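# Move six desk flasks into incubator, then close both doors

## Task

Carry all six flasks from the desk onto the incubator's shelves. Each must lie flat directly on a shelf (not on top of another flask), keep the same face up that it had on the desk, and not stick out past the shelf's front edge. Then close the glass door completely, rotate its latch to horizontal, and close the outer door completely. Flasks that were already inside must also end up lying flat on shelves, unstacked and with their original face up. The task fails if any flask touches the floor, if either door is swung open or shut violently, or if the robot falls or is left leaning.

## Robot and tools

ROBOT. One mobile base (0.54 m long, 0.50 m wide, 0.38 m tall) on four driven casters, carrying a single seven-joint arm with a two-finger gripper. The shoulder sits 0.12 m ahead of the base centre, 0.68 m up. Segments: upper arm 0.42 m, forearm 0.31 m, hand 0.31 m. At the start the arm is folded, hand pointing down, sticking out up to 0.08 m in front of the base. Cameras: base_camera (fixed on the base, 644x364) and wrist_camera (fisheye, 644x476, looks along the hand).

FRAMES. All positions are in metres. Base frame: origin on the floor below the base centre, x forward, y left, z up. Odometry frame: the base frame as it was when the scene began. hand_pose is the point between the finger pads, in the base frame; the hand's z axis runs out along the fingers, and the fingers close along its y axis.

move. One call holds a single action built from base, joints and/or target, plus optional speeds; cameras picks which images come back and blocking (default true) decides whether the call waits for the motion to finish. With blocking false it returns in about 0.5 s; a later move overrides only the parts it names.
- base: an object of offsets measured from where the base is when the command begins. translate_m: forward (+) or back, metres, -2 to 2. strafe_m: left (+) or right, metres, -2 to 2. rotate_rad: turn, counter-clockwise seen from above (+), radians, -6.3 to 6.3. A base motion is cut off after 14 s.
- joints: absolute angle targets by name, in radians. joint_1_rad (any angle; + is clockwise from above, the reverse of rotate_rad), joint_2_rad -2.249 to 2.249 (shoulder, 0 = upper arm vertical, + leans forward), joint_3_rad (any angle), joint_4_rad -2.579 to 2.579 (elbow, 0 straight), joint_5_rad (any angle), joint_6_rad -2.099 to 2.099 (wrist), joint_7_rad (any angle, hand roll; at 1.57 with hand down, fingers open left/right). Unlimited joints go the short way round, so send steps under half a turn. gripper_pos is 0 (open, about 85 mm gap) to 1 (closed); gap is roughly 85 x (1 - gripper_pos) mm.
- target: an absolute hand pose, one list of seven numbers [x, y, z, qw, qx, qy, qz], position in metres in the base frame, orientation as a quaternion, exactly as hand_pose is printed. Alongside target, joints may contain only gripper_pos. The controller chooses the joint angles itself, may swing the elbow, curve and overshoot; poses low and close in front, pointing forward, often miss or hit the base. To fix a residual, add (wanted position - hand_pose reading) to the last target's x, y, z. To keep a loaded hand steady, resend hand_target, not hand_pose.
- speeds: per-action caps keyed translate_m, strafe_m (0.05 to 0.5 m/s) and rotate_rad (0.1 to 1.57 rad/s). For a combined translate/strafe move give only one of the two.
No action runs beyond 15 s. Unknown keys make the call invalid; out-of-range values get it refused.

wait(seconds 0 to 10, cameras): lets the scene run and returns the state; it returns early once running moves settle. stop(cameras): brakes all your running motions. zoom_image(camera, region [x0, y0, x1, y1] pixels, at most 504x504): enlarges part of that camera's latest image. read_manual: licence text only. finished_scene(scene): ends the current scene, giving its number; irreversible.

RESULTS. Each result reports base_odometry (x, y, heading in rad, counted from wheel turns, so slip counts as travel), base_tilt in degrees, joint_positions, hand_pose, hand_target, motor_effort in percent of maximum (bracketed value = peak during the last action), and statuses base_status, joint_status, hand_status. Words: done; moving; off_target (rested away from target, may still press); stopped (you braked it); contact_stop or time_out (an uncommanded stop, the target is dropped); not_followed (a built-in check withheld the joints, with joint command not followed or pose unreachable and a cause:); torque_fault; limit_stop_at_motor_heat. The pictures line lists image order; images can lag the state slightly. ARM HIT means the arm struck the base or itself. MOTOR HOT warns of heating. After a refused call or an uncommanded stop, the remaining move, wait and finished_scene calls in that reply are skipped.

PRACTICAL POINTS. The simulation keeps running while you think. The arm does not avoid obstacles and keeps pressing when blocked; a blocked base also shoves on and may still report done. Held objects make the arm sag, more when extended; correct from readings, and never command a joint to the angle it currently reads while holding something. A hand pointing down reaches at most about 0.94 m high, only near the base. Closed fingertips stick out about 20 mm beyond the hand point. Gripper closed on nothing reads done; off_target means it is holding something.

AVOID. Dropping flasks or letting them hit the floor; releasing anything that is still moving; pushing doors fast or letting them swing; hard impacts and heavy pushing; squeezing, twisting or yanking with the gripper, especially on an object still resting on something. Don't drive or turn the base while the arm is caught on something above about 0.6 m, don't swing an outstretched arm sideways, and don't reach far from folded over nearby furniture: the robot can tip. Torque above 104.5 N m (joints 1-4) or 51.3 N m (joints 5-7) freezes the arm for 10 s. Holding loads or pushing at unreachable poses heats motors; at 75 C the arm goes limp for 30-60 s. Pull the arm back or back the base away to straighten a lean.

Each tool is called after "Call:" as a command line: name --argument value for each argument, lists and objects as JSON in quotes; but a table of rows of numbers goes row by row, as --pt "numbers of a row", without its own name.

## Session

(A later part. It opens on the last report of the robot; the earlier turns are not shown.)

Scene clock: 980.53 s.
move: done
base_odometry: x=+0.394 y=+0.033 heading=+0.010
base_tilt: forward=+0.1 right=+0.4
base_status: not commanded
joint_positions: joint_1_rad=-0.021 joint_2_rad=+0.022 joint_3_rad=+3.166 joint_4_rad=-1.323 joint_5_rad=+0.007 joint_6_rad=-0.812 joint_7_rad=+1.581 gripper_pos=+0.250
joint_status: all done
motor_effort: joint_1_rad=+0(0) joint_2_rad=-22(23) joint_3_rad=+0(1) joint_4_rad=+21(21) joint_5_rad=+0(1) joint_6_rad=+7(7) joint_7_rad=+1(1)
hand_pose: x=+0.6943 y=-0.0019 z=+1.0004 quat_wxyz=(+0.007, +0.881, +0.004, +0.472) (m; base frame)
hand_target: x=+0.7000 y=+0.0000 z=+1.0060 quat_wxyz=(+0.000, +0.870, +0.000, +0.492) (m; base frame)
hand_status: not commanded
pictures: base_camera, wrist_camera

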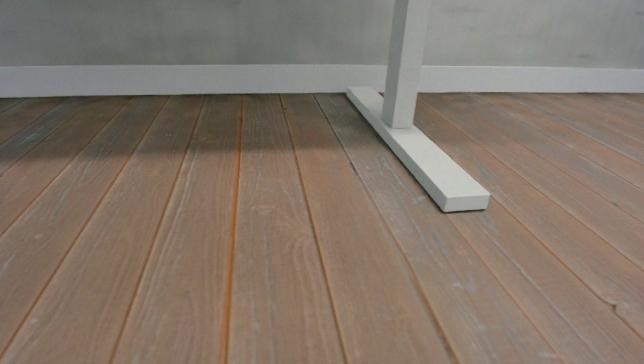

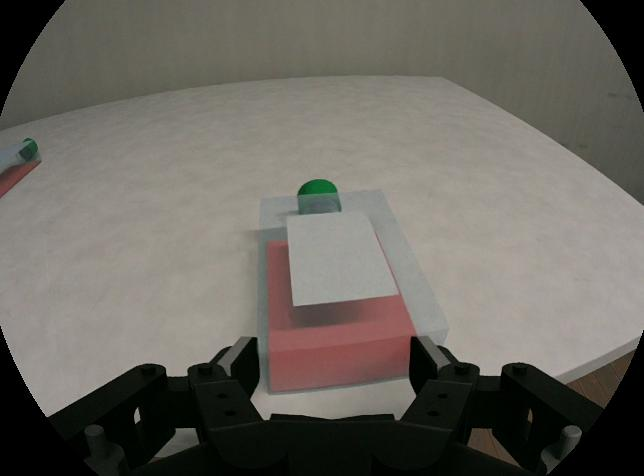

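Call:
move --joints '{"gripper_pos":0}' --cameras '[]'

Call:
move --base '{"translate_m":-0.07}' --speeds '{"translate_m":0.12}'

Scene clock: 983.57 s.
move: done
base_odometry: x=+0.394 y=+0.033 heading=+0.010
base_tilt: forward=+0.1 right=+0.4
base_status: not commanded
joint_positions: joint_1_rad=-0.021 joint_2_rad=+0.022 joint_3_rad=+3.166 joint_4_rad=-1.323 joint_5_rad=+0.007 joint_6_rad=-0.812 joint_7_rad=+1.581 gripper_pos=+0.000
joint_status: all done
motor_effort: joint_1_rad=+0(0) joint_2_rad=-22(23) joint_3_rad=-1(1) joint_4_rad=+20(21) joint_5_rad=+0(1) joint_6_rad=+7(7) joint_7_rad=+1(1)
hand_pose: x=+0.6943 y=-0.0019 z=+1.0004 quat_wxyz=(+0.007, +0.881, +0.004, +0.472) (m; base frame)
hand_target: x=+0.7000 y=+0.0000 z=+1.0060 quat_wxyz=(+0.000, +0.870, +0.000, +0.492) (m; base frame)
hand_status: not commanded
pictures: none
No camera images: "cameras" was empty.

Scene clock: 984.70 s.
move: done
base_odometry: x=+0.324 y=+0.032 heading=+0.010
base_tilt: forward=+0.1 right=+0.4
base_status: done
joint_positions: joint_1_rad=-0.021 joint_2_rad=+0.020 joint_3_rad=+3.166 joint_4_rad=-1.323 joint_5_rad=+0.007 joint_6_rad=-0.812 joint_7_rad=+1.581 gripper_pos=+0.000
joint_status: not commanded
motor_effort: joint_1_rad=+0(1) joint_2_rad=-22(26) joint_3_rad=-1(2) joint_4_rad=+21(22) joint_5_rad=+1(1) joint_6_rad=+7(8) joint_7_rad=+0(1)
hand_pose: x=+0.6938 y=-0.0019 z=+1.0017 quat_wxyz=(+0.007, +0.881, +0.004, +0.474) (m; base frame)
hand_target: x=+0.7000 y=+0.0000 z=+1.0060 quat_wxyz=(+0.000, +0.870, +0.000, +0.492) (m; base frame)
hand_status: not commanded
pictures: base_camera, wrist_camera

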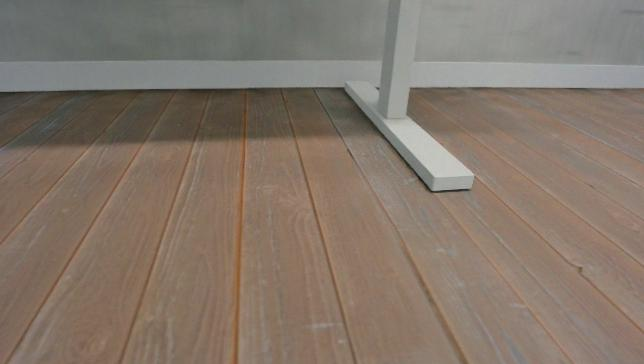

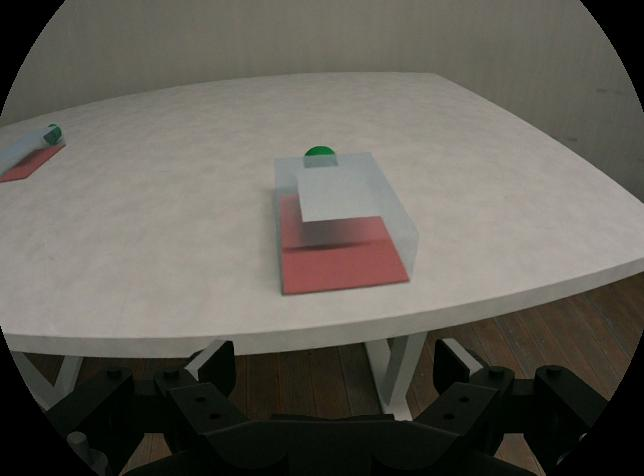

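Call:
move --base '{"translate_m":0.007,"strafe_m":-0.111,"rotate_rad":0.14}'

Scene clock: 988.10 s.
move: done
base_odometry: x=+0.332 y=-0.079 heading=+0.151
base_tilt: forward=+0.1 right=+0.4
base_status: done
joint_positions: joint_1_rad=-0.019 joint_2_rad=+0.021 joint_3_rad=+3.166 joint_4_rad=-1.323 joint_5_rad=+0.006 joint_6_rad=-0.811 joint_7_rad=+1.581 gripper_pos=+0.000
joint_status: not commanded
motor_effort: joint_1_rad=-1(4) joint_2_rad=-22(24) joint_3_rad=-1(4) joint_4_rad=+21(22) joint_5_rad=+1(2) joint_6_rad=+7(8) joint_7_rad=+0(1)
hand_pose: x=+0.6939 y=-0.0029 z=+1.0016 quat_wxyz=(+0.007, +0.881, +0.003, +0.474) (m; base frame)
hand_target: x=+0.7000 y=+0.0000 z=+1.0060 quat_wxyz=(+0.000, +0.870, +0.000, +0.492) (m; base frame)
hand_status: not commanded
pictures: base_camera, wrist_camera

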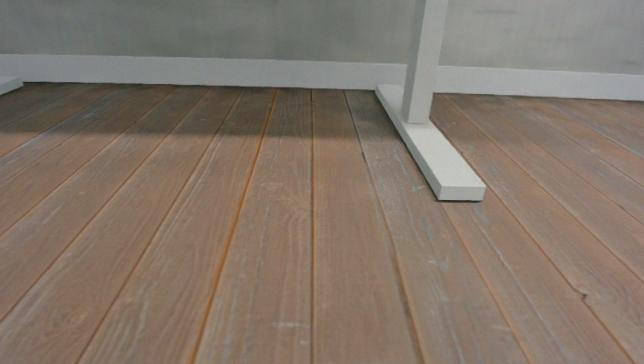

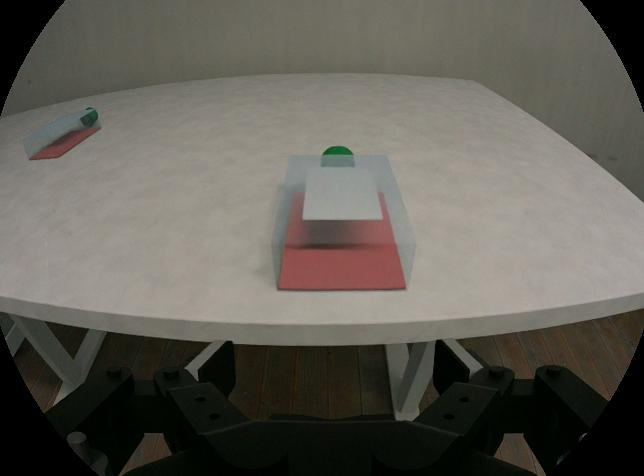

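Call:
move --base '{"translate_m":0.085,"strafe_m":-0.006}' --speeds '{"translate_m":0.12}'

Scene clock: 992.23 s.
move: done
base_odometry: x=+0.417 y=-0.072 heading=+0.151
base_tilt: forward=+0.2 right=+0.4
base_status: done
joint_positions: joint_1_rad=-0.019 joint_2_rad=+0.022 joint_3_rad=+3.166 joint_4_rad=-1.324 joint_5_rad=+0.006 joint_6_rad=-0.811 joint_7_rad=+1.581 gripper_pos=+0.000
joint_status: not commanded
motor_effort: joint_1_rad=+0(1) joint_2_rad=-22(25) joint_3_rad=-1(1) joint_4_rad=+21(22) joint_5_rad=+1(1) joint_6_rad=+7(8) joint_7_rad=+0(1)
hand_pose: x=+0.6943 y=-0.0029 z=+1.0006 quat_wxyz=(+0.007, +0.881, +0.003, +0.473) (m; base frame)
hand_target: x=+0.7000 y=+0.0000 z=+1.0060 quat_wxyz=(+0.000, +0.870, +0.000, +0.492) (m; base frame)
hand_status: not commanded
pictures: base_camera, wrist_camera

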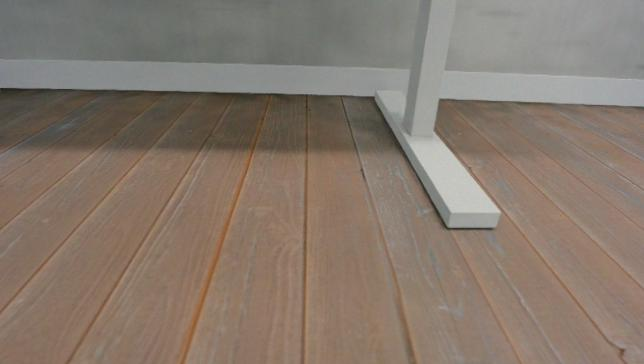

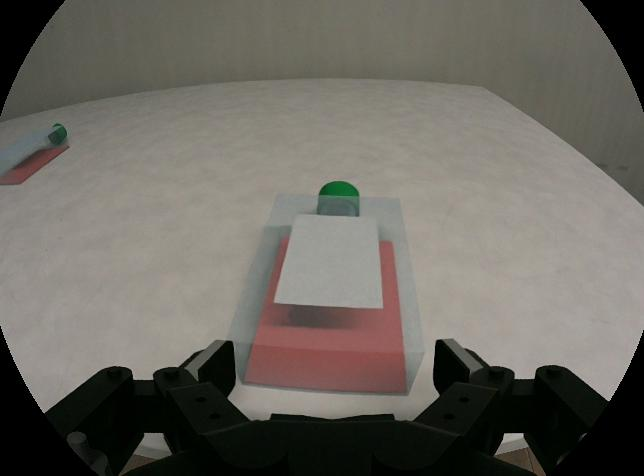

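Call:
move --base '{"translate_m":0.0,"strafe_m":0.04,"rotate_rad":-0.05}' --speeds '{"strafe_m":0.08}' --cameras '[]'

Call:
move --base '{"translate_m":0.028}' --speeds '{"translate_m":0.1}'

Scene clock: 996.63 s.
move: done
base_odometry: x=+0.411 y=-0.032 heading=+0.101
base_tilt: forward=+0.1 right=+0.4
base_status: done
joint_positions: joint_1_rad=-0.019 joint_2_rad=+0.022 joint_3_rad=+3.167 joint_4_rad=-1.324 joint_5_rad=+0.006 joint_6_rad=-0.811 joint_7_rad=+1.581 gripper_pos=+0.000
joint_status: not commanded
motor_effort: joint_1_rad=+0(2) joint_2_rad=-22(23) joint_3_rad=+0(2) joint_4_rad=+21(21) joint_5_rad=+1(2) joint_6_rad=+7(7) joint_7_rad=+1(1)
hand_pose: x=+0.6944 y=-0.0032 z=+1.0006 quat_wxyz=(+0.007, +0.881, +0.003, +0.473) (m; base frame)
hand_target: x=+0.7000 y=+0.0000 z=+1.0060 quat_wxyz=(+0.000, +0.870, +0.000, +0.492) (m; base frame)
hand_status: not commanded
pictures: none
No camera images: "cameras" was empty.

Scene clock: 997.43 s.
move: done
base_odometry: x=+0.439 y=-0.029 heading=+0.101
base_tilt: forward=+0.1 right=+0.4
base_status: done
joint_positions: joint_1_rad=-0.019 joint_2_rad=+0.025 joint_3_rad=+3.167 joint_4_rad=-1.324 joint_5_rad=+0.006 joint_6_rad=-0.809 joint_7_rad=+1.581 gripper_pos=+0.000
joint_status: not commanded
motor_effort: joint_1_rad=+0(1) joint_2_rad=-22(25) joint_3_rad=+0(1) joint_4_rad=+21(22) joint_5_rad=+1(1) joint_6_rad=+7(8) joint_7_rad=+0(1)
hand_pose: x=+0.6955 y=-0.0032 z=+0.9992 quat_wxyz=(+0.007, +0.881, +0.003, +0.472) (m; base frame)
hand_target: x=+0.7000 y=+0.0000 z=+1.0060 quat_wxyz=(+0.000, +0.870, +0.000, +0.492) (m; base frame)
hand_status: not commanded
pictures: base_camera, wrist_camera

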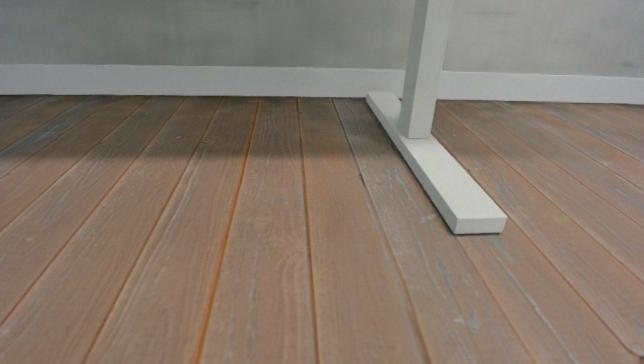

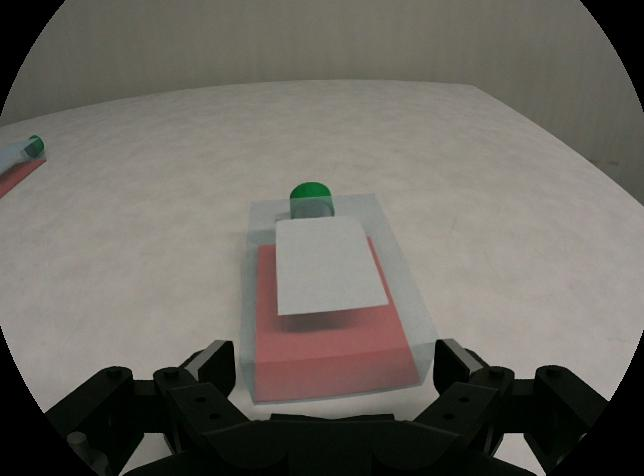

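Call:
move --base '{"translate_m":-0.06}' --cameras '[]'

Call:
move --base '{"translate_m":0.004,"strafe_m":-0.088,"rotate_rad":0.13}'

Scene clock: 1000.50 s.
move: done
base_odometry: x=+0.379 y=-0.035 heading=+0.101
base_tilt: forward=+0.1 right=+0.4
base_status: done
joint_positions: joint_1_rad=-0.019 joint_2_rad=+0.018 joint_3_rad=+3.167 joint_4_rad=-1.324 joint_5_rad=+0.006 joint_6_rad=-0.808 joint_7_rad=+1.581 gripper_pos=+0.000
joint_status: not commanded
motor_effort: joint_1_rad=+0(2) joint_2_rad=-23(25) joint_3_rad=-1(2) joint_4_rad=+21(21) joint_5_rad=+1(1) joint_6_rad=+7(8) joint_7_rad=+1(1)
hand_pose: x=+0.6933 y=-0.0033 z=+1.0033 quat_wxyz=(+0.007, +0.880, +0.003, +0.476) (m; base frame)
hand_target: x=+0.7000 y=+0.0000 z=+1.0060 quat_wxyz=(+0.000, +0.870, +0.000, +0.492) (m; base frame)
hand_status: not commanded
pictures: none
No camera images: "cameras" was empty.

Scene clock: 1001.63 s.
move: done
base_odometry: x=+0.392 y=-0.122 heading=+0.232
base_tilt: forward=+0.2 right=+0.4
base_status: done
joint_positions: joint_1_rad=-0.019 joint_2_rad=+0.018 joint_3_rad=+3.165 joint_4_rad=-1.325 joint_5_rad=+0.006 joint_6_rad=-0.808 joint_7_rad=+1.581 gripper_pos=+0.000
joint_status: not commanded
motor_effort: joint_1_rad=+0(3) joint_2_rad=-22(23) joint_3_rad=+0(2) joint_4_rad=+20(21) joint_5_rad=+0(2) joint_6_rad=+7(7) joint_7_rad=+1(1)
hand_pose: x=+0.6934 y=-0.0026 z=+1.0032 quat_wxyz=(+0.007, +0.880, +0.003, +0.475) (m; base frame)
hand_target: x=+0.7000 y=+0.0000 z=+1.0060 quat_wxyz=(+0.000, +0.870, +0.000, +0.492) (m; base frame)
hand_status: not commanded
pictures: base_camera, wrist_camera

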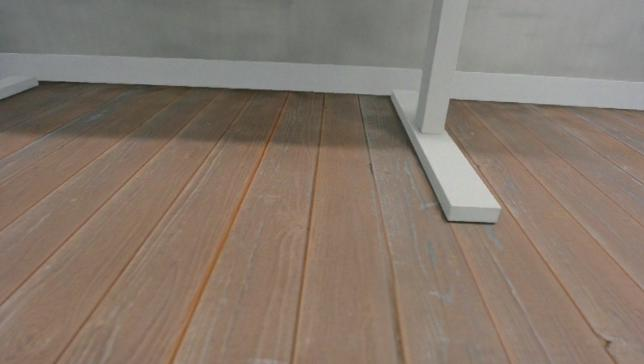

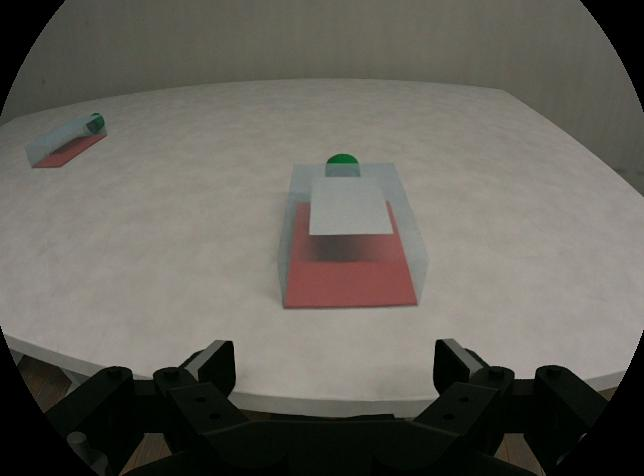

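Call:
move --base '{"translate_m":0.045,"strafe_m":-0.024,"rotate_rad":0.02}' --speeds '{"translate_m":0.12}'

Scene clock: 1004.37 s.
move: done
base_odometry: x=+0.441 y=-0.136 heading=+0.251
base_tilt: forward=+0.1 right=+0.4
base_status: done
joint_positions: joint_1_rad=-0.021 joint_2_rad=+0.020 joint_3_rad=+3.164 joint_4_rad=-1.325 joint_5_rad=+0.006 joint_6_rad=-0.808 joint_7_rad=+1.581 gripper_pos=+0.000
joint_status: not commanded
motor_effort: joint_1_rad=+0(2) joint_2_rad=-22(24) joint_3_rad=-1(2) joint_4_rad=+21(22) joint_5_rad=+1(1) joint_6_rad=+7(7) joint_7_rad=+1(1)
hand_pose: x=+0.6942 y=-0.0006 z=+1.0017 quat_wxyz=(+0.006, +0.880, +0.005, +0.474) (m; base frame)
hand_target: x=+0.7000 y=+0.0000 z=+1.0060 quat_wxyz=(+0.000, +0.870, +0.000, +0.492) (m; base frame)
hand_status: not commanded
pictures: base_camera, wrist_camera

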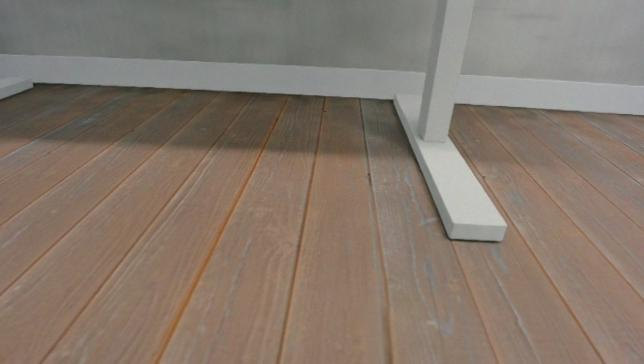

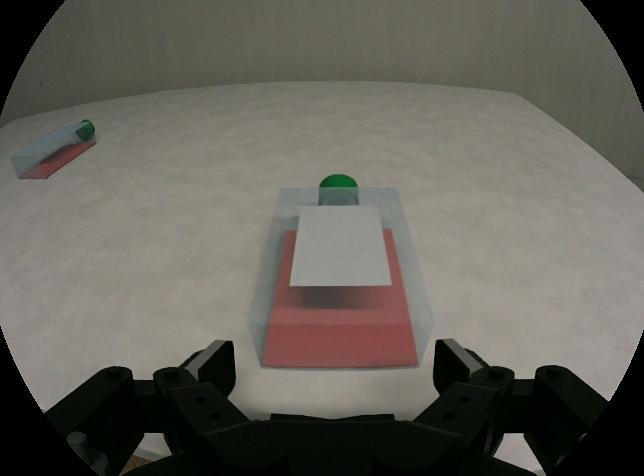

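Call:
move --base '{"translate_m":0.04,"strafe_m":-0.003}' --speeds '{"translate_m":0.1}'

Call:
move --joints '{"gripper_pos":0.25}'

Scene clock: 1006.97 s.
move: done
base_odometry: x=+0.481 y=-0.129 heading=+0.251
base_tilt: forward=+0.1 right=+0.4
base_status: done
joint_positions: joint_1_rad=-0.021 joint_2_rad=+0.021 joint_3_rad=+3.164 joint_4_rad=-1.325 joint_5_rad=+0.006 joint_6_rad=-0.808 joint_7_rad=+1.581 gripper_pos=+0.000
joint_status: not commanded
motor_effort: joint_1_rad=+0(1) joint_2_rad=-22(25) joint_3_rad=+1(1) joint_4_rad=+21(22) joint_5_rad=+1(1) joint_6_rad=+7(7) joint_7_rad=+1(1)
hand_pose: x=+0.6945 y=-0.0005 z=+1.0011 quat_wxyz=(+0.006, +0.881, +0.005, +0.474) (m; base frame)
hand_target: x=+0.7000 y=+0.0000 z=+1.0060 quat_wxyz=(+0.000, +0.870, +0.000, +0.492) (m; base frame)
hand_status: not commanded
pictures: base_camera, wrist_camera

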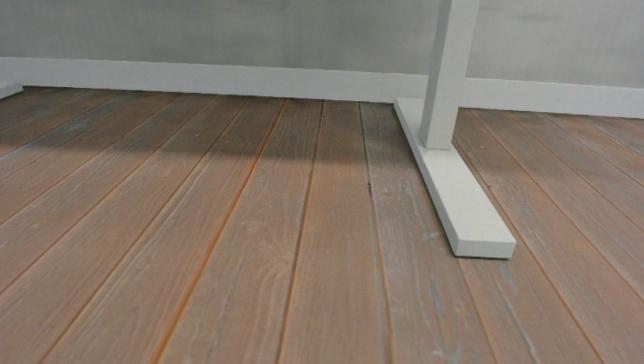

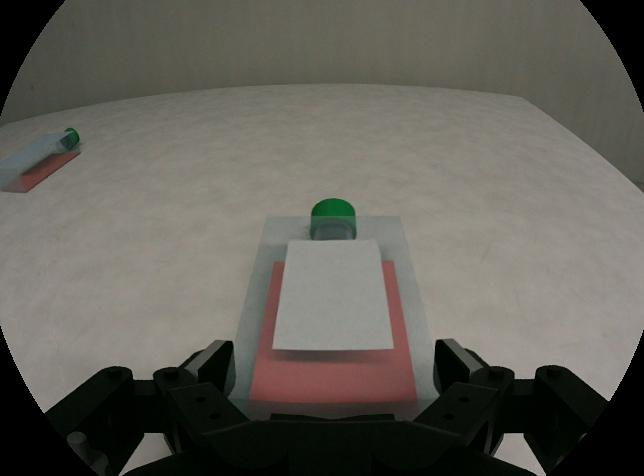

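Scene clock: 1007.63 s.
move: off_target
base_odometry: x=+0.481 y=-0.129 heading=+0.251
base_tilt: forward=+0.1 right=+0.4
base_status: not commanded
joint_positions: joint_1_rad=-0.021 joint_2_rad=+0.021 joint_3_rad=+3.164 joint_4_rad=-1.325 joint_5_rad=+0.006 joint_6_rad=-0.806 joint_7_rad=+1.581 gripper_pos=+0.061
joint_status: gripper_pos off_target (ended at +0.061, target +0.250)
motor_effort: joint_1_rad=+0(0) joint_2_rad=-21(23) joint_3_rad=+0(1) joint_4_rad=+20(22) joint_5_rad=+1(1) joint_6_rad=+6(7) joint_7_rad=+1(1)
hand_pose: x=+0.6946 y=-0.0006 z=+1.0020 quat_wxyz=(+0.006, +0.880, +0.005, +0.475) (m; base frame)
hand_target: x=+0.7000 y=+0.0000 z=+1.0060 quat_wxyz=(+0.000, +0.870, +0.000, +0.492) (m; base frame)
hand_status: not commanded
pictures: base_camera, wrist_camera

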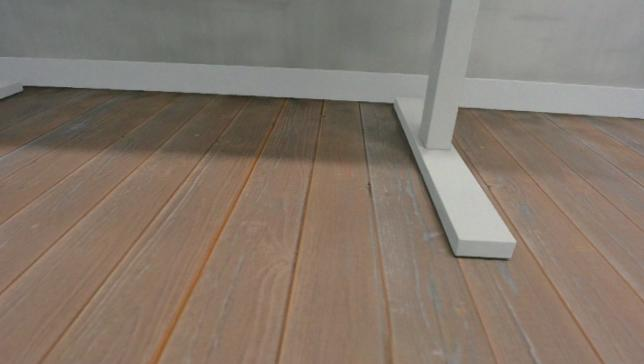

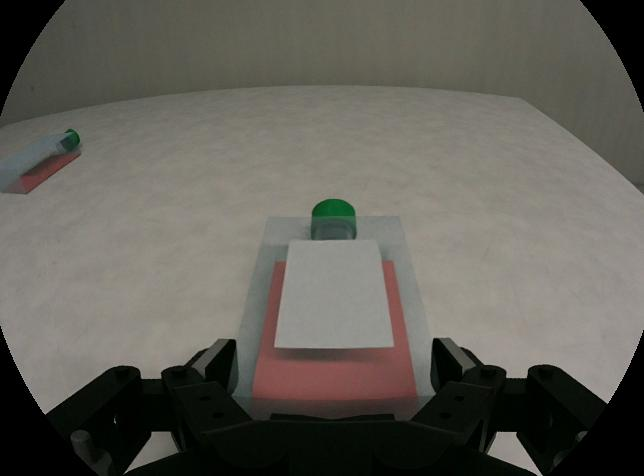

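Call:
move --joints '{"gripper_pos":0.6}' --cameras '[]'

Call:
move --target '[0.68,0,1.07,0,0.870,0,0.492]' --cameras '[]'

Call:
move --base '{"translate_m":-0.8}' --speeds '{"translate_m":0.4}' --cameras '[]'

Call:
move --base '{"rotate_rad":-1.74}' --speeds '{"rotate_rad":1.0}'

Scene clock: 1013.63 s.
move: off_target
base_odometry: x=+0.481 y=-0.129 heading=+0.251
base_tilt: forward=+0.1 right=+0.4
base_status: not commanded
joint_positions: joint_1_rad=-0.021 joint_2_rad=+0.021 joint_3_rad=+3.164 joint_4_rad=-1.325 joint_5_rad=+0.006 joint_6_rad=-0.806 joint_7_rad=+1.581 gripper_pos=+0.061
joint_status: gripper_pos off_target (ended at +0.061, target +0.600)
motor_effort: joint_1_rad=+0(1) joint_2_rad=-21(22) joint_3_rad=+0(1) joint_4_rad=+20(21) joint_5_rad=+1(1) joint_6_rad=+6(7) joint_7_rad=+1(1)
hand_pose: x=+0.6946 y=-0.0006 z=+1.0020 quat_wxyz=(+0.006, +0.880, +0.005, +0.475) (m; base frame)
hand_target: x=+0.7000 y=+0.0000 z=+1.0060 quat_wxyz=(+0.000, +0.870, +0.000, +0.492) (m; base frame)
hand_status: not commanded
pictures: none
No camera images: "cameras" was empty.

Scene clock: 1014.83 s.
move: done
base_odometry: x=+0.481 y=-0.129 heading=+0.251
base_tilt: forward=+0.1 right=+0.4
base_status: not commanded
joint_positions: joint_1_rad=-0.021 joint_2_rad=+0.024 joint_3_rad=+3.164 joint_4_rad=-1.147 joint_5_rad=+0.006 joint_6_rad=-0.892 joint_7_rad=+1.581 gripper_pos=+0.061
joint_status: not commanded
motor_effort: joint_1_rad=+0(0) joint_2_rad=-23(25) joint_3_rad=-1(1) joint_4_rad=+21(23) joint_5_rad=+0(1) joint_6_rad=+8(8) joint_7_rad=+1(1)
hand_pose: x=+0.6933 y=-0.0006 z=+1.0774 quat_wxyz=(+0.006, +0.858, +0.004, +0.513) (m; base frame)
hand_target: x=+0.6800 y=+0.0000 z=+1.0700 quat_wxyz=(+0.000, +0.870, +0.000, +0.492) (m; base frame)
hand_status: done (0.015 m and 2.9 deg from the pose sent, 0.070 m and 2.4 deg at the start)
pictures: none
No camera images: "cameras" was empty.

Scene clock: 1017.93 s.
move: done
base_odometry: x=-0.294 y=-0.328 heading=+0.251
base_tilt: forward=+0.1 right=+0.4
base_status: done
joint_positions: joint_1_rad=-0.022 joint_2_rad=+0.025 joint_3_rad=+3.164 joint_4_rad=-1.147 joint_5_rad=+0.006 joint_6_rad=-0.896 joint_7_rad=+1.581 gripper_pos=+0.061
joint_status: not commanded
motor_effort: joint_1_rad=+0(2) joint_2_rad=-23(26) joint_3_rad=-1(2) joint_4_rad=+21(22) joint_5_rad=+1(1) joint_6_rad=+8(9) joint_7_rad=+0(1)
hand_pose: x=+0.6932 y=-0.0006 z=+1.0760 quat_wxyz=(+0.006, +0.859, +0.004, +0.511) (m; base frame)
hand_target: x=+0.6800 y=+0.0000 z=+1.0700 quat_wxyz=(+0.000, +0.870, +0.000, +0.492) (m; base frame)
hand_status: not commanded
pictures: none
No camera images: "cameras" was empty.

Scene clock: 1020.60 s.
move: done
base_odometry: x=-0.294 y=-0.328 heading=-1.487
base_tilt: forward=+0.1 right=+0.4
base_status: done
joint_positions: joint_1_rad=-0.020 joint_2_rad=+0.025 joint_3_rad=+3.169 joint_4_rad=-1.147 joint_5_rad=+0.006 joint_6_rad=-0.896 joint_7_rad=+1.581 gripper_pos=+0.061
joint_status: not commanded
motor_effort: joint_1_rad=+0(3) joint_2_rad=-23(25) joint_3_rad=+0(3) joint_4_rad=+21(22) joint_5_rad=+1(2) joint_6_rad=+8(8) joint_7_rad=+1(1)
hand_pose: x=+0.6933 y=-0.0038 z=+1.0759 quat_wxyz=(+0.008, +0.859, +0.002, +0.511) (m; base frame)
hand_target: x=+0.6800 y=+0.0000 z=+1.0700 quat_wxyz=(+0.000, +0.870, +0.000, +0.492) (m; base frame)
hand_status: not commanded
pictures: base_camera, wrist_camera

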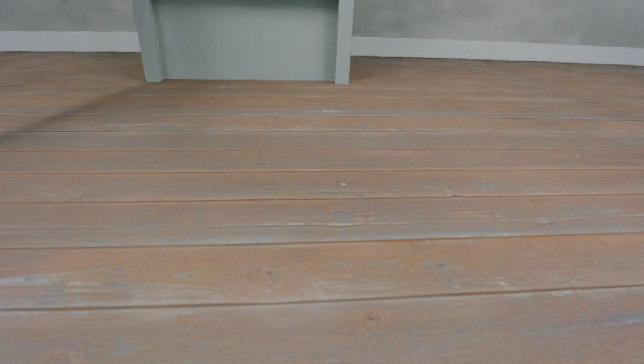

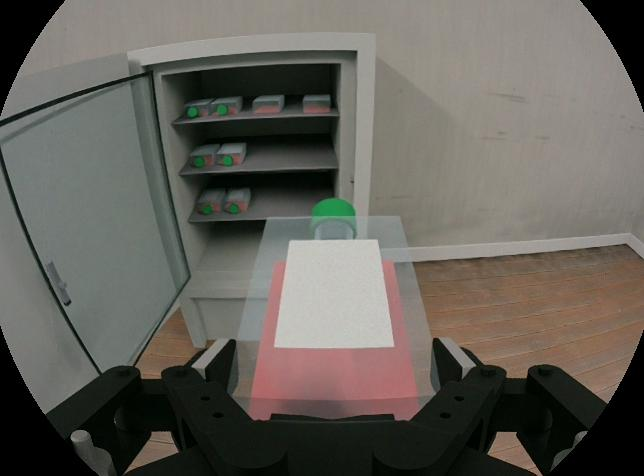

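Call:
move --base '{"translate_m":0.55}' --speeds '{"translate_m":0.35}' --cameras '[]'

Call:
move --target '[0.68,0,0.89,0,0.870,0,0.492]'

Scene clock: 1029.20 s.
move: done
base_odometry: x=-0.248 y=-0.876 heading=-1.488
base_tilt: forward=+0.1 right=+0.4
base_status: done
joint_positions: joint_1_rad=-0.020 joint_2_rad=+0.029 joint_3_rad=+3.169 joint_4_rad=-1.147 joint_5_rad=+0.006 joint_6_rad=-0.897 joint_7_rad=+1.581 gripper_pos=+0.061
joint_status: not commanded
motor_effort: joint_1_rad=+0(1) joint_2_rad=-22(26) joint_3_rad=+0(1) joint_4_rad=+21(22) joint_5_rad=+1(2) joint_6_rad=+8(9) joint_7_rad=+1(1)
hand_pose: x=+0.6944 y=-0.0038 z=+1.0738 quat_wxyz=(+0.008, +0.860, +0.002, +0.509) (m; base frame)
hand_target: x=+0.6800 y=+0.0000 z=+1.0700 quat_wxyz=(+0.000, +0.870, +0.000, +0.492) (m; base frame)
hand_status: not commanded
pictures: none
No camera images: "cameras" was empty.

Scene clock: 1031.40 s.
move: done
base_odometry: x=-0.248 y=-0.876 heading=-1.488
base_tilt: forward=+0.1 right=+0.4
base_status: not commanded
joint_positions: joint_1_rad=-0.020 joint_2_rad=-0.011 joint_3_rad=+3.169 joint_4_rad=-1.748 joint_5_rad=+0.006 joint_6_rad=-0.451 joint_7_rad=+1.581 gripper_pos=+0.061
joint_status: not commanded
motor_effort: joint_1_rad=+0(1) joint_2_rad=-22(24) joint_3_rad=+0(1) joint_4_rad=+21(23) joint_5_rad=+1(2) joint_6_rad=+7(8) joint_7_rad=+0(1)
hand_pose: x=+0.6786 y=-0.0034 z=+0.8706 quat_wxyz=(+0.006, +0.888, +0.003, +0.459) (m; base frame)
hand_target: x=+0.6800 y=+0.0000 z=+0.8900 quat_wxyz=(+0.000, +0.870, +0.000, +0.492) (m; base frame)
hand_status: done (0.020 m and 4.4 deg from the pose sent, 0.184 m and 2.5 deg at the start)
pictures: base_camera, wrist_camera

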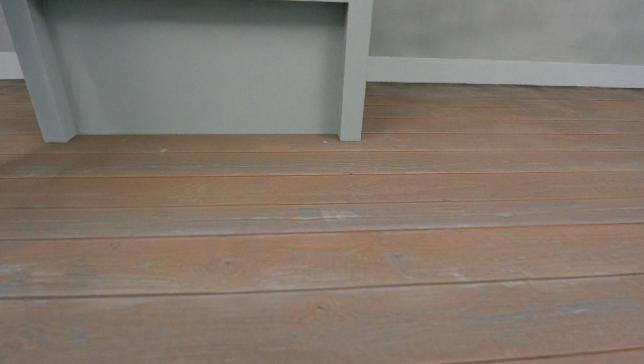

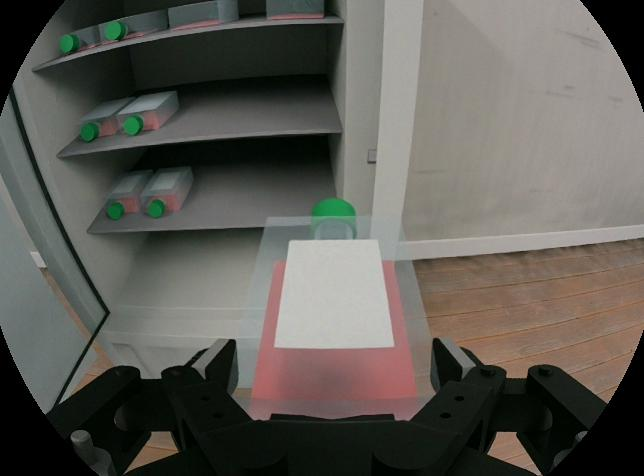

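Call:
move --base '{"translate_m":0.24,"strafe_m":0.065}' --speeds '{"translate_m":0.2}'

Scene clock: 1035.33 s.
move: done
base_odometry: x=-0.163 y=-1.110 heading=-1.488
base_tilt: forward=+0.2 right=+0.4
base_status: done
joint_positions: joint_1_rad=-0.020 joint_2_rad=-0.023 joint_3_rad=+3.169 joint_4_rad=-1.749 joint_5_rad=+0.006 joint_6_rad=-0.447 joint_7_rad=+1.581 gripper_pos=+0.061
joint_status: not commanded
motor_effort: joint_1_rad=+0(1) joint_2_rad=-21(24) joint_3_rad=-1(1) joint_4_rad=+21(23) joint_5_rad=+1(1) joint_6_rad=+8(8) joint_7_rad=+0(1)
hand_pose: x=+0.6767 y=-0.0035 z=+0.8773 quat_wxyz=(+0.006, +0.885, +0.003, +0.465) (m; base frame)
hand_target: x=+0.6800 y=+0.0000 z=+0.8900 quat_wxyz=(+0.000, +0.870, +0.000, +0.492) (m; base frame)
hand_status: not commanded
pictures: base_camera, wrist_camera

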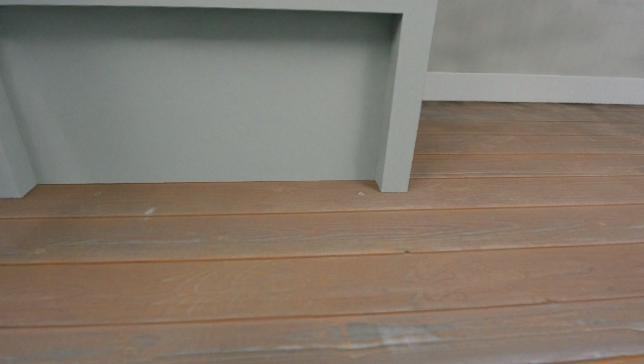

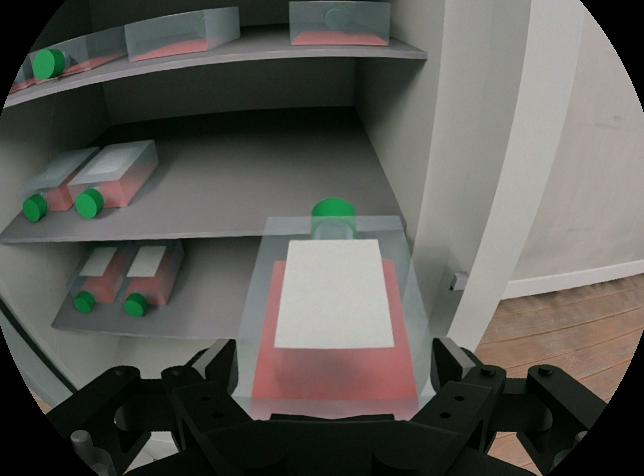

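Call:
move --base '{"translate_m":0.12}' --speeds '{"translate_m":0.15}'

Scene clock: 1038.90 s.
move: done
base_odometry: x=-0.153 y=-1.230 heading=-1.488
base_tilt: forward=+0.1 right=+0.4
base_status: done
joint_positions: joint_1_rad=-0.020 joint_2_rad=-0.026 joint_3_rad=+3.168 joint_4_rad=-1.750 joint_5_rad=+0.006 joint_6_rad=-0.446 joint_7_rad=+1.581 gripper_pos=+0.061
joint_status: not commanded
motor_effort: joint_1_rad=+0(2) joint_2_rad=-21(24) joint_3_rad=+0(3) joint_4_rad=+22(22) joint_5_rad=+1(1) joint_6_rad=+7(8) joint_7_rad=+1(1)
hand_pose: x=+0.6762 y=-0.0035 z=+0.8788 quat_wxyz=(+0.006, +0.884, +0.003, +0.467) (m; base frame)
hand_target: x=+0.6800 y=+0.0000 z=+0.8900 quat_wxyz=(+0.000, +0.870, +0.000, +0.492) (m; base frame)
hand_status: not commanded
pictures: base_camera, wrist_camera

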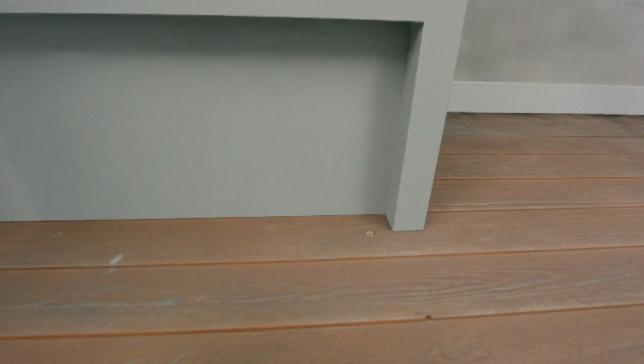

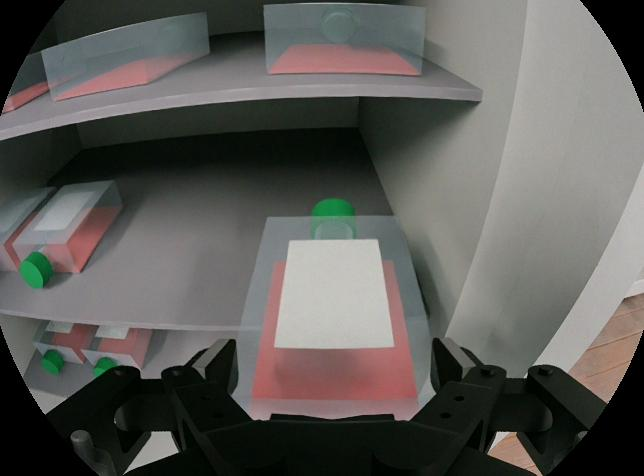

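Call:
move --base '{"strafe_m":0.012}' --target '[0.68,0,0.856,0,0.870,0,0.492]'

Call:
move --base '{"translate_m":0.06}' --speeds '{"translate_m":0.1}'

Scene clock: 1045.00 s.
move: done
base_odometry: x=-0.141 y=-1.229 heading=-1.488
base_tilt: forward=+0.1 right=+0.4
base_status: done
joint_positions: joint_1_rad=-0.019 joint_2_rad=-0.018 joint_3_rad=+3.165 joint_4_rad=-1.846 joint_5_rad=+0.006 joint_6_rad=-0.338 joint_7_rad=+1.581 gripper_pos=+0.061
joint_status: not commanded
motor_effort: joint_1_rad=+0(3) joint_2_rad=-21(23) joint_3_rad=+0(3) joint_4_rad=+22(23) joint_5_rad=+1(1) joint_6_rad=+8(8) joint_7_rad=+1(1)
hand_pose: x=+0.6736 y=-0.0022 z=+0.8479 quat_wxyz=(+0.006, +0.883, +0.004, +0.469) (m; base frame)
hand_target: x=+0.6800 y=+0.0000 z=+0.8560 quat_wxyz=(+0.000, +0.870, +0.000, +0.492) (m; base frame)
hand_status: done (0.011 m and 3.2 deg from the pose sent, 0.023 m and 3.4 deg at the start)
pictures: base_camera, wrist_camera

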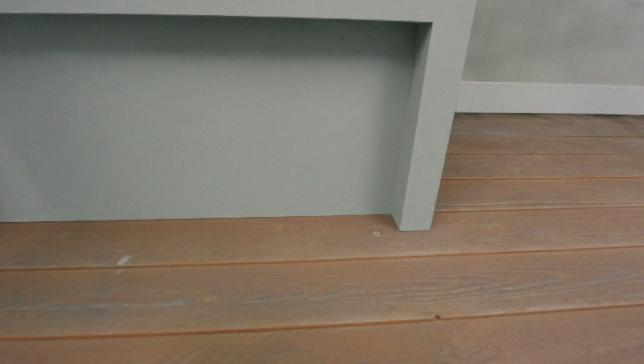

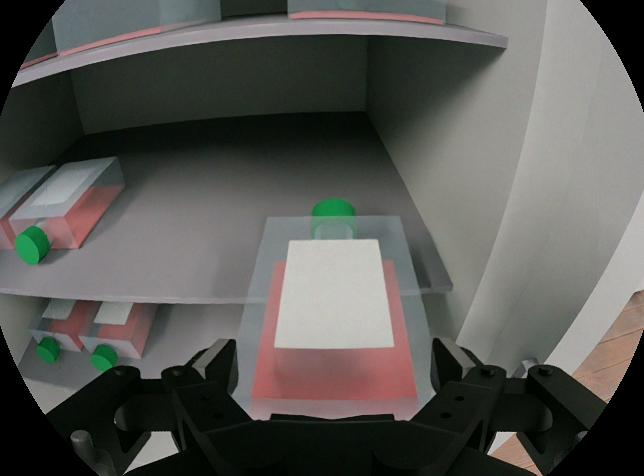

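Scene clock: 1046.17 s.
move: done
base_odometry: x=-0.136 y=-1.289 heading=-1.488
base_tilt: forward=+0.2 right=+0.4
base_status: done
joint_positions: joint_1_rad=-0.018 joint_2_rad=-0.012 joint_3_rad=+3.165 joint_4_rad=-1.846 joint_5_rad=+0.006 joint_6_rad=-0.335 joint_7_rad=+1.581 gripper_pos=+0.061
joint_status: not commanded
motor_effort: joint_1_rad=+0(2) joint_2_rad=-21(24) joint_3_rad=-1(2) joint_4_rad=+21(23) joint_5_rad=+1(1) joint_6_rad=+8(8) joint_7_rad=+1(1)
hand_pose: x=+0.6751 y=-0.0022 z=+0.8455 quat_wxyz=(+0.006, +0.884, +0.004, +0.467) (m; base frame)
hand_target: x=+0.6800 y=+0.0000 z=+0.8560 quat_wxyz=(+0.000, +0.870, +0.000, +0.492) (m; base frame)
hand_status: not commanded
pictures: base_camera, wrist_camera

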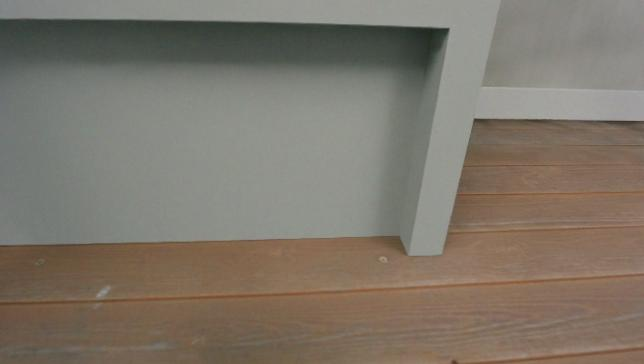

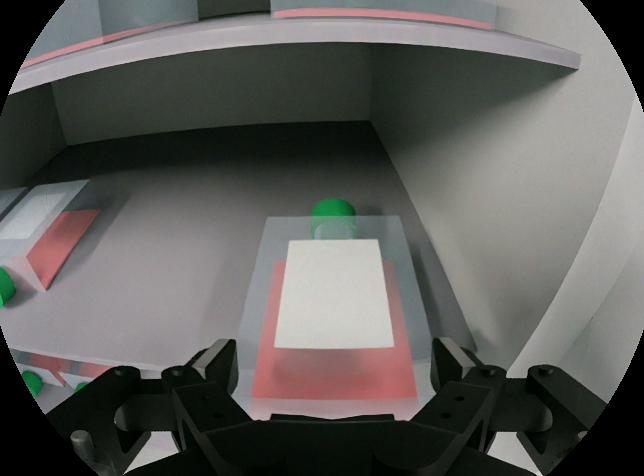

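Call:
move --target '[0.68,0,0.84,0,0.870,0,0.492]' --cameras '[]'

Call:
move --base '{"translate_m":0.036}' --speeds '{"translate_m":0.08}'

Scene clock: 1053.93 s.
move: done
base_odometry: x=-0.136 y=-1.289 heading=-1.488
base_tilt: forward=+0.1 right=+0.4
base_status: not commanded
joint_positions: joint_1_rad=-0.018 joint_2_rad=-0.008 joint_3_rad=+3.165 joint_4_rad=-1.887 joint_5_rad=+0.006 joint_6_rad=-0.280 joint_7_rad=+1.581 gripper_pos=+0.061
joint_status: not commanded
motor_effort: joint_1_rad=+0(0) joint_2_rad=-22(22) joint_3_rad=+0(1) joint_4_rad=+21(23) joint_5_rad=+1(1) joint_6_rad=+7(8) joint_7_rad=+0(1)
hand_pose: x=+0.6745 y=-0.0021 z=+0.8348 quat_wxyz=(+0.006, +0.882, +0.004, +0.472) (m; base frame)
hand_target: x=+0.6800 y=+0.0000 z=+0.8400 quat_wxyz=(+0.000, +0.870, +0.000, +0.492) (m; base frame)
hand_status: done (0.008 m and 2.8 deg from the pose sent, 0.008 m and 3.3 deg at the start)
pictures: none
No camera images: "cameras" was empty.

Scene clock: 1054.90 s.
move: done
base_odometry: x=-0.133 y=-1.325 heading=-1.488
base_tilt: forward=+0.1 right=+0.4
base_status: done
joint_positions: joint_1_rad=-0.018 joint_2_rad=-0.003 joint_3_rad=+3.165 joint_4_rad=-1.887 joint_5_rad=+0.006 joint_6_rad=-0.280 joint_7_rad=+1.581 gripper_pos=+0.061
joint_status: not commanded
motor_effort: joint_1_rad=+0(1) joint_2_rad=-21(23) joint_3_rad=+0(1) joint_4_rad=+21(22) joint_5_rad=+1(1) joint_6_rad=+8(8) joint_7_rad=+1(1)
hand_pose: x=+0.6753 y=-0.0020 z=+0.8320 quat_wxyz=(+0.006, +0.883, +0.004, +0.470) (m; base frame)
hand_target: x=+0.6800 y=+0.0000 z=+0.8400 quat_wxyz=(+0.000, +0.870, +0.000, +0.492) (m; base frame)
hand_status: not commanded
pictures: base_camera, wrist_camera

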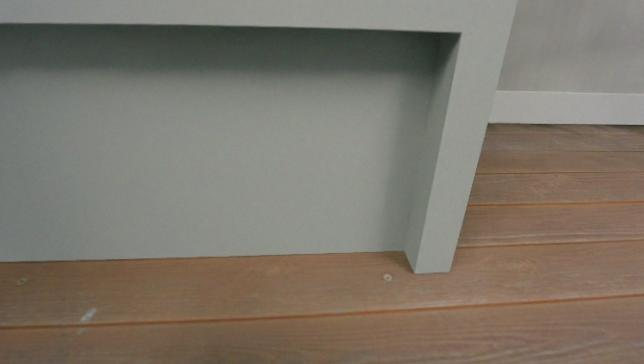

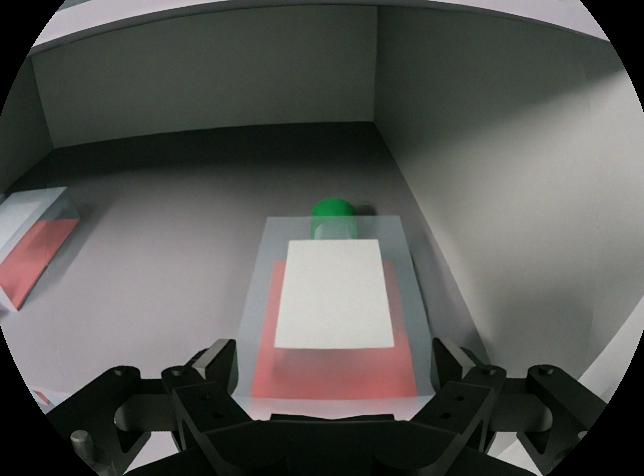

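Place: lower slightly, release, back off, push in.

Call:
move --target '[0.68,0,0.833,0,0.870,0,0.492]' --cameras '[]'

Call:
move --joints '{"gripper_pos":0}' --cameras '[]'

Call:
move --base '{"translate_m":-0.12}' --speeds '{"translate_m":0.1}'

Scene clock: 1057.70 s.
move: done
base_odometry: x=-0.133 y=-1.325 heading=-1.488
base_tilt: forward=+0.1 right=+0.4
base_status: not commanded
joint_positions: joint_1_rad=-0.018 joint_2_rad=-0.003 joint_3_rad=+3.165 joint_4_rad=-1.902 joint_5_rad=+0.006 joint_6_rad=-0.254 joint_7_rad=+1.581 gripper_pos=+0.061
joint_status: not commanded
motor_effort: joint_1_rad=+0(0) joint_2_rad=-21(22) joint_3_rad=+0(1) joint_4_rad=+21(21) joint_5_rad=+1(1) joint_6_rad=+7(8) joint_7_rad=+1(1)
hand_pose: x=+0.6756 y=-0.0020 z=+0.8300 quat_wxyz=(+0.006, +0.880, +0.004, +0.474) (m; base frame)
hand_target: x=+0.6800 y=+0.0000 z=+0.8330 quat_wxyz=(+0.000, +0.870, +0.000, +0.492) (m; base frame)
hand_status: done (0.006 m and 2.5 deg from the pose sent, 0.005 m and 3.0 deg at the start)
pictures: none
No camera images: "cameras" was empty.

Scene clock: 1058.57 s.
move: done
base_odometry: x=-0.133 y=-1.325 heading=-1.488
base_tilt: forward=+0.1 right=+0.4
base_status: not commanded
joint_positions: joint_1_rad=-0.018 joint_2_rad=-0.003 joint_3_rad=+3.165 joint_4_rad=-1.902 joint_5_rad=+0.006 joint_6_rad=-0.254 joint_7_rad=+1.581 gripper_pos=+0.000
joint_status: all done
motor_effort: joint_1_rad=+0(0) joint_2_rad=-21(22) joint_3_rad=+0(1) joint_4_rad=+20(21) joint_5_rad=+1(1) joint_6_rad=+7(8) joint_7_rad=+0(1)
hand_pose: x=+0.6756 y=-0.0020 z=+0.8301 quat_wxyz=(+0.006, +0.880, +0.004, +0.474) (m; base frame)
hand_target: x=+0.6800 y=+0.0000 z=+0.8330 quat_wxyz=(+0.000, +0.870, +0.000, +0.492) (m; base frame)
hand_status: not commanded
pictures: none
No camera images: "cameras" was empty.

Scene clock: 1060.27 s.
move: done
base_odometry: x=-0.143 y=-1.205 heading=-1.488
base_tilt: forward=+0.1 right=+0.4
base_status: done
joint_positions: joint_1_rad=-0.018 joint_2_rad=+0.001 joint_3_rad=+3.165 joint_4_rad=-1.902 joint_5_rad=+0.006 joint_6_rad=-0.253 joint_7_rad=+1.581 gripper_pos=+0.000
joint_status: not commanded
motor_effort: joint_1_rad=+0(2) joint_2_rad=-20(23) joint_3_rad=-1(2) joint_4_rad=+20(21) joint_5_rad=+1(1) joint_6_rad=+7(8) joint_7_rad=+1(1)
hand_pose: x=+0.6764 y=-0.0020 z=+0.8281 quat_wxyz=(+0.006, +0.881, +0.005, +0.473) (m; base frame)
hand_target: x=+0.6800 y=+0.0000 z=+0.8330 quat_wxyz=(+0.000, +0.870, +0.000, +0.492) (m; base frame)
hand_status: not commanded
pictures: base_camera, wrist_camera

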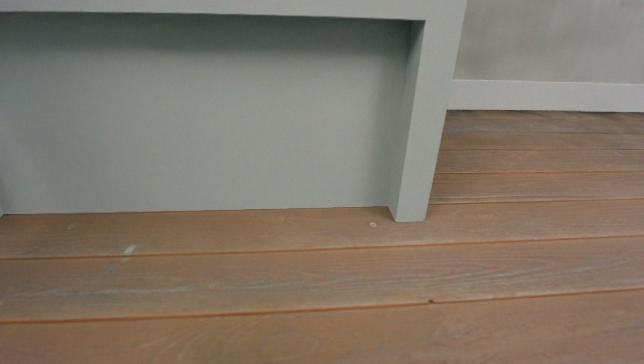

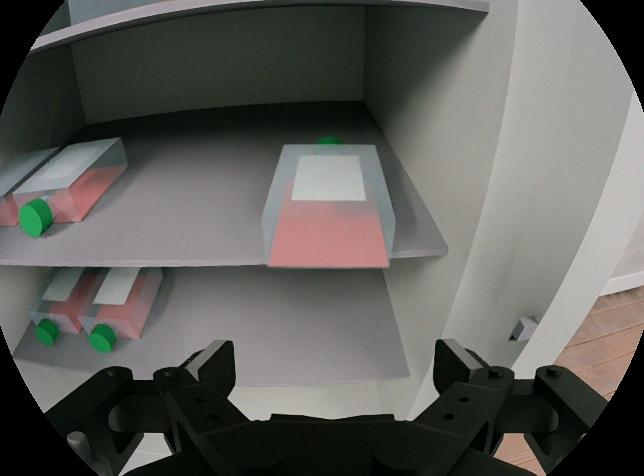

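Call:
move --joints '{"gripper_pos":1}' --cameras '[]'

Call:
move --base '{"translate_m":0.12}' --speeds '{"translate_m":0.07}' --cameras '[]'

Call:
move --base '{"translate_m":-0.14}' --speeds '{"translate_m":0.15}'

Scene clock: 1064.70 s.
move: done
base_odometry: x=-0.143 y=-1.205 heading=-1.488
base_tilt: forward=+0.1 right=+0.4
base_status: not commanded
joint_positions: joint_1_rad=-0.018 joint_2_rad=+0.001 joint_3_rad=+3.165 joint_4_rad=-1.902 joint_5_rad=+0.006 joint_6_rad=-0.253 joint_7_rad=+1.581 gripper_pos=+0.999
joint_status: all done
motor_effort: joint_1_rad=+0(1) joint_2_rad=-21(22) joint_3_rad=-1(1) joint_4_rad=+20(21) joint_5_rad=+1(1) joint_6_rad=+7(8) joint_7_rad=+0(1)
hand_pose: x=+0.6764 y=-0.0020 z=+0.8281 quat_wxyz=(+0.006, +0.881, +0.005, +0.473) (m; base frame)
hand_target: x=+0.6800 y=+0.0000 z=+0.8330 quat_wxyz=(+0.000, +0.870, +0.000, +0.492) (m; base frame)
hand_status: not commanded
pictures: none
No camera images: "cameras" was empty.

Scene clock: 1066.83 s.
move: done
base_odometry: x=-0.132 y=-1.325 heading=-1.487
base_tilt: forward=+0.1 right=+0.4
base_status: done
joint_positions: joint_1_rad=-0.018 joint_2_rad=+0.002 joint_3_rad=+3.165 joint_4_rad=-1.902 joint_5_rad=+0.006 joint_6_rad=-0.252 joint_7_rad=+1.581 gripper_pos=+0.999
joint_status: not commanded
motor_effort: joint_1_rad=+0(2) joint_2_rad=-21(23) joint_3_rad=-1(2) joint_4_rad=+20(21) joint_5_rad=+1(1) joint_6_rad=+7(8) joint_7_rad=+0(1)
hand_pose: x=+0.6765 y=-0.0019 z=+0.8277 quat_wxyz=(+0.006, +0.881, +0.005, +0.473) (m; base frame)
hand_target: x=+0.6800 y=+0.0000 z=+0.8330 quat_wxyz=(+0.000, +0.870, +0.000, +0.492) (m; base frame)
hand_status: not commanded
pictures: none
No camera images: "cameras" was empty.

Scene clock: 1068.37 s.
move: done
base_odometry: x=-0.144 y=-1.185 heading=-1.488
base_tilt: forward=+0.1 right=+0.4
base_status: done
joint_positions: joint_1_rad=-0.018 joint_2_rad=+0.003 joint_3_rad=+3.165 joint_4_rad=-1.902 joint_5_rad=+0.006 joint_6_rad=-0.252 joint_7_rad=+1.581 gripper_pos=+0.999
joint_status: not commanded
motor_effort: joint_1_rad=+0(2) joint_2_rad=-21(23) joint_3_rad=+0(2) joint_4_rad=+20(21) joint_5_rad=+1(1) joint_6_rad=+7(7) joint_7_rad=+1(1)
hand_pose: x=+0.6768 y=-0.0020 z=+0.8268 quat_wxyz=(+0.006, +0.881, +0.005, +0.472) (m; base frame)
hand_target: x=+0.6800 y=+0.0000 z=+0.8330 quat_wxyz=(+0.000, +0.870, +0.000, +0.492) (m; base frame)
hand_status: not commanded
pictures: base_camera, wrist_camera

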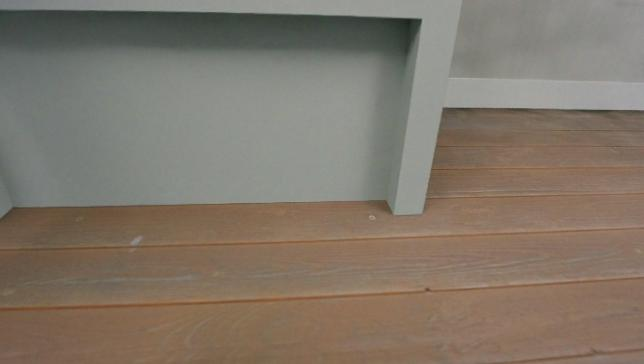

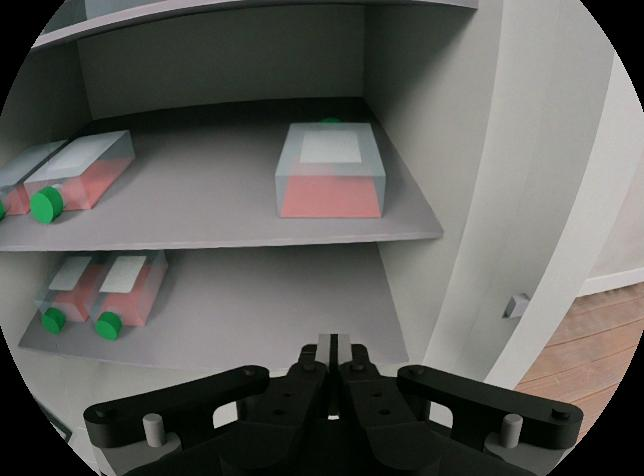

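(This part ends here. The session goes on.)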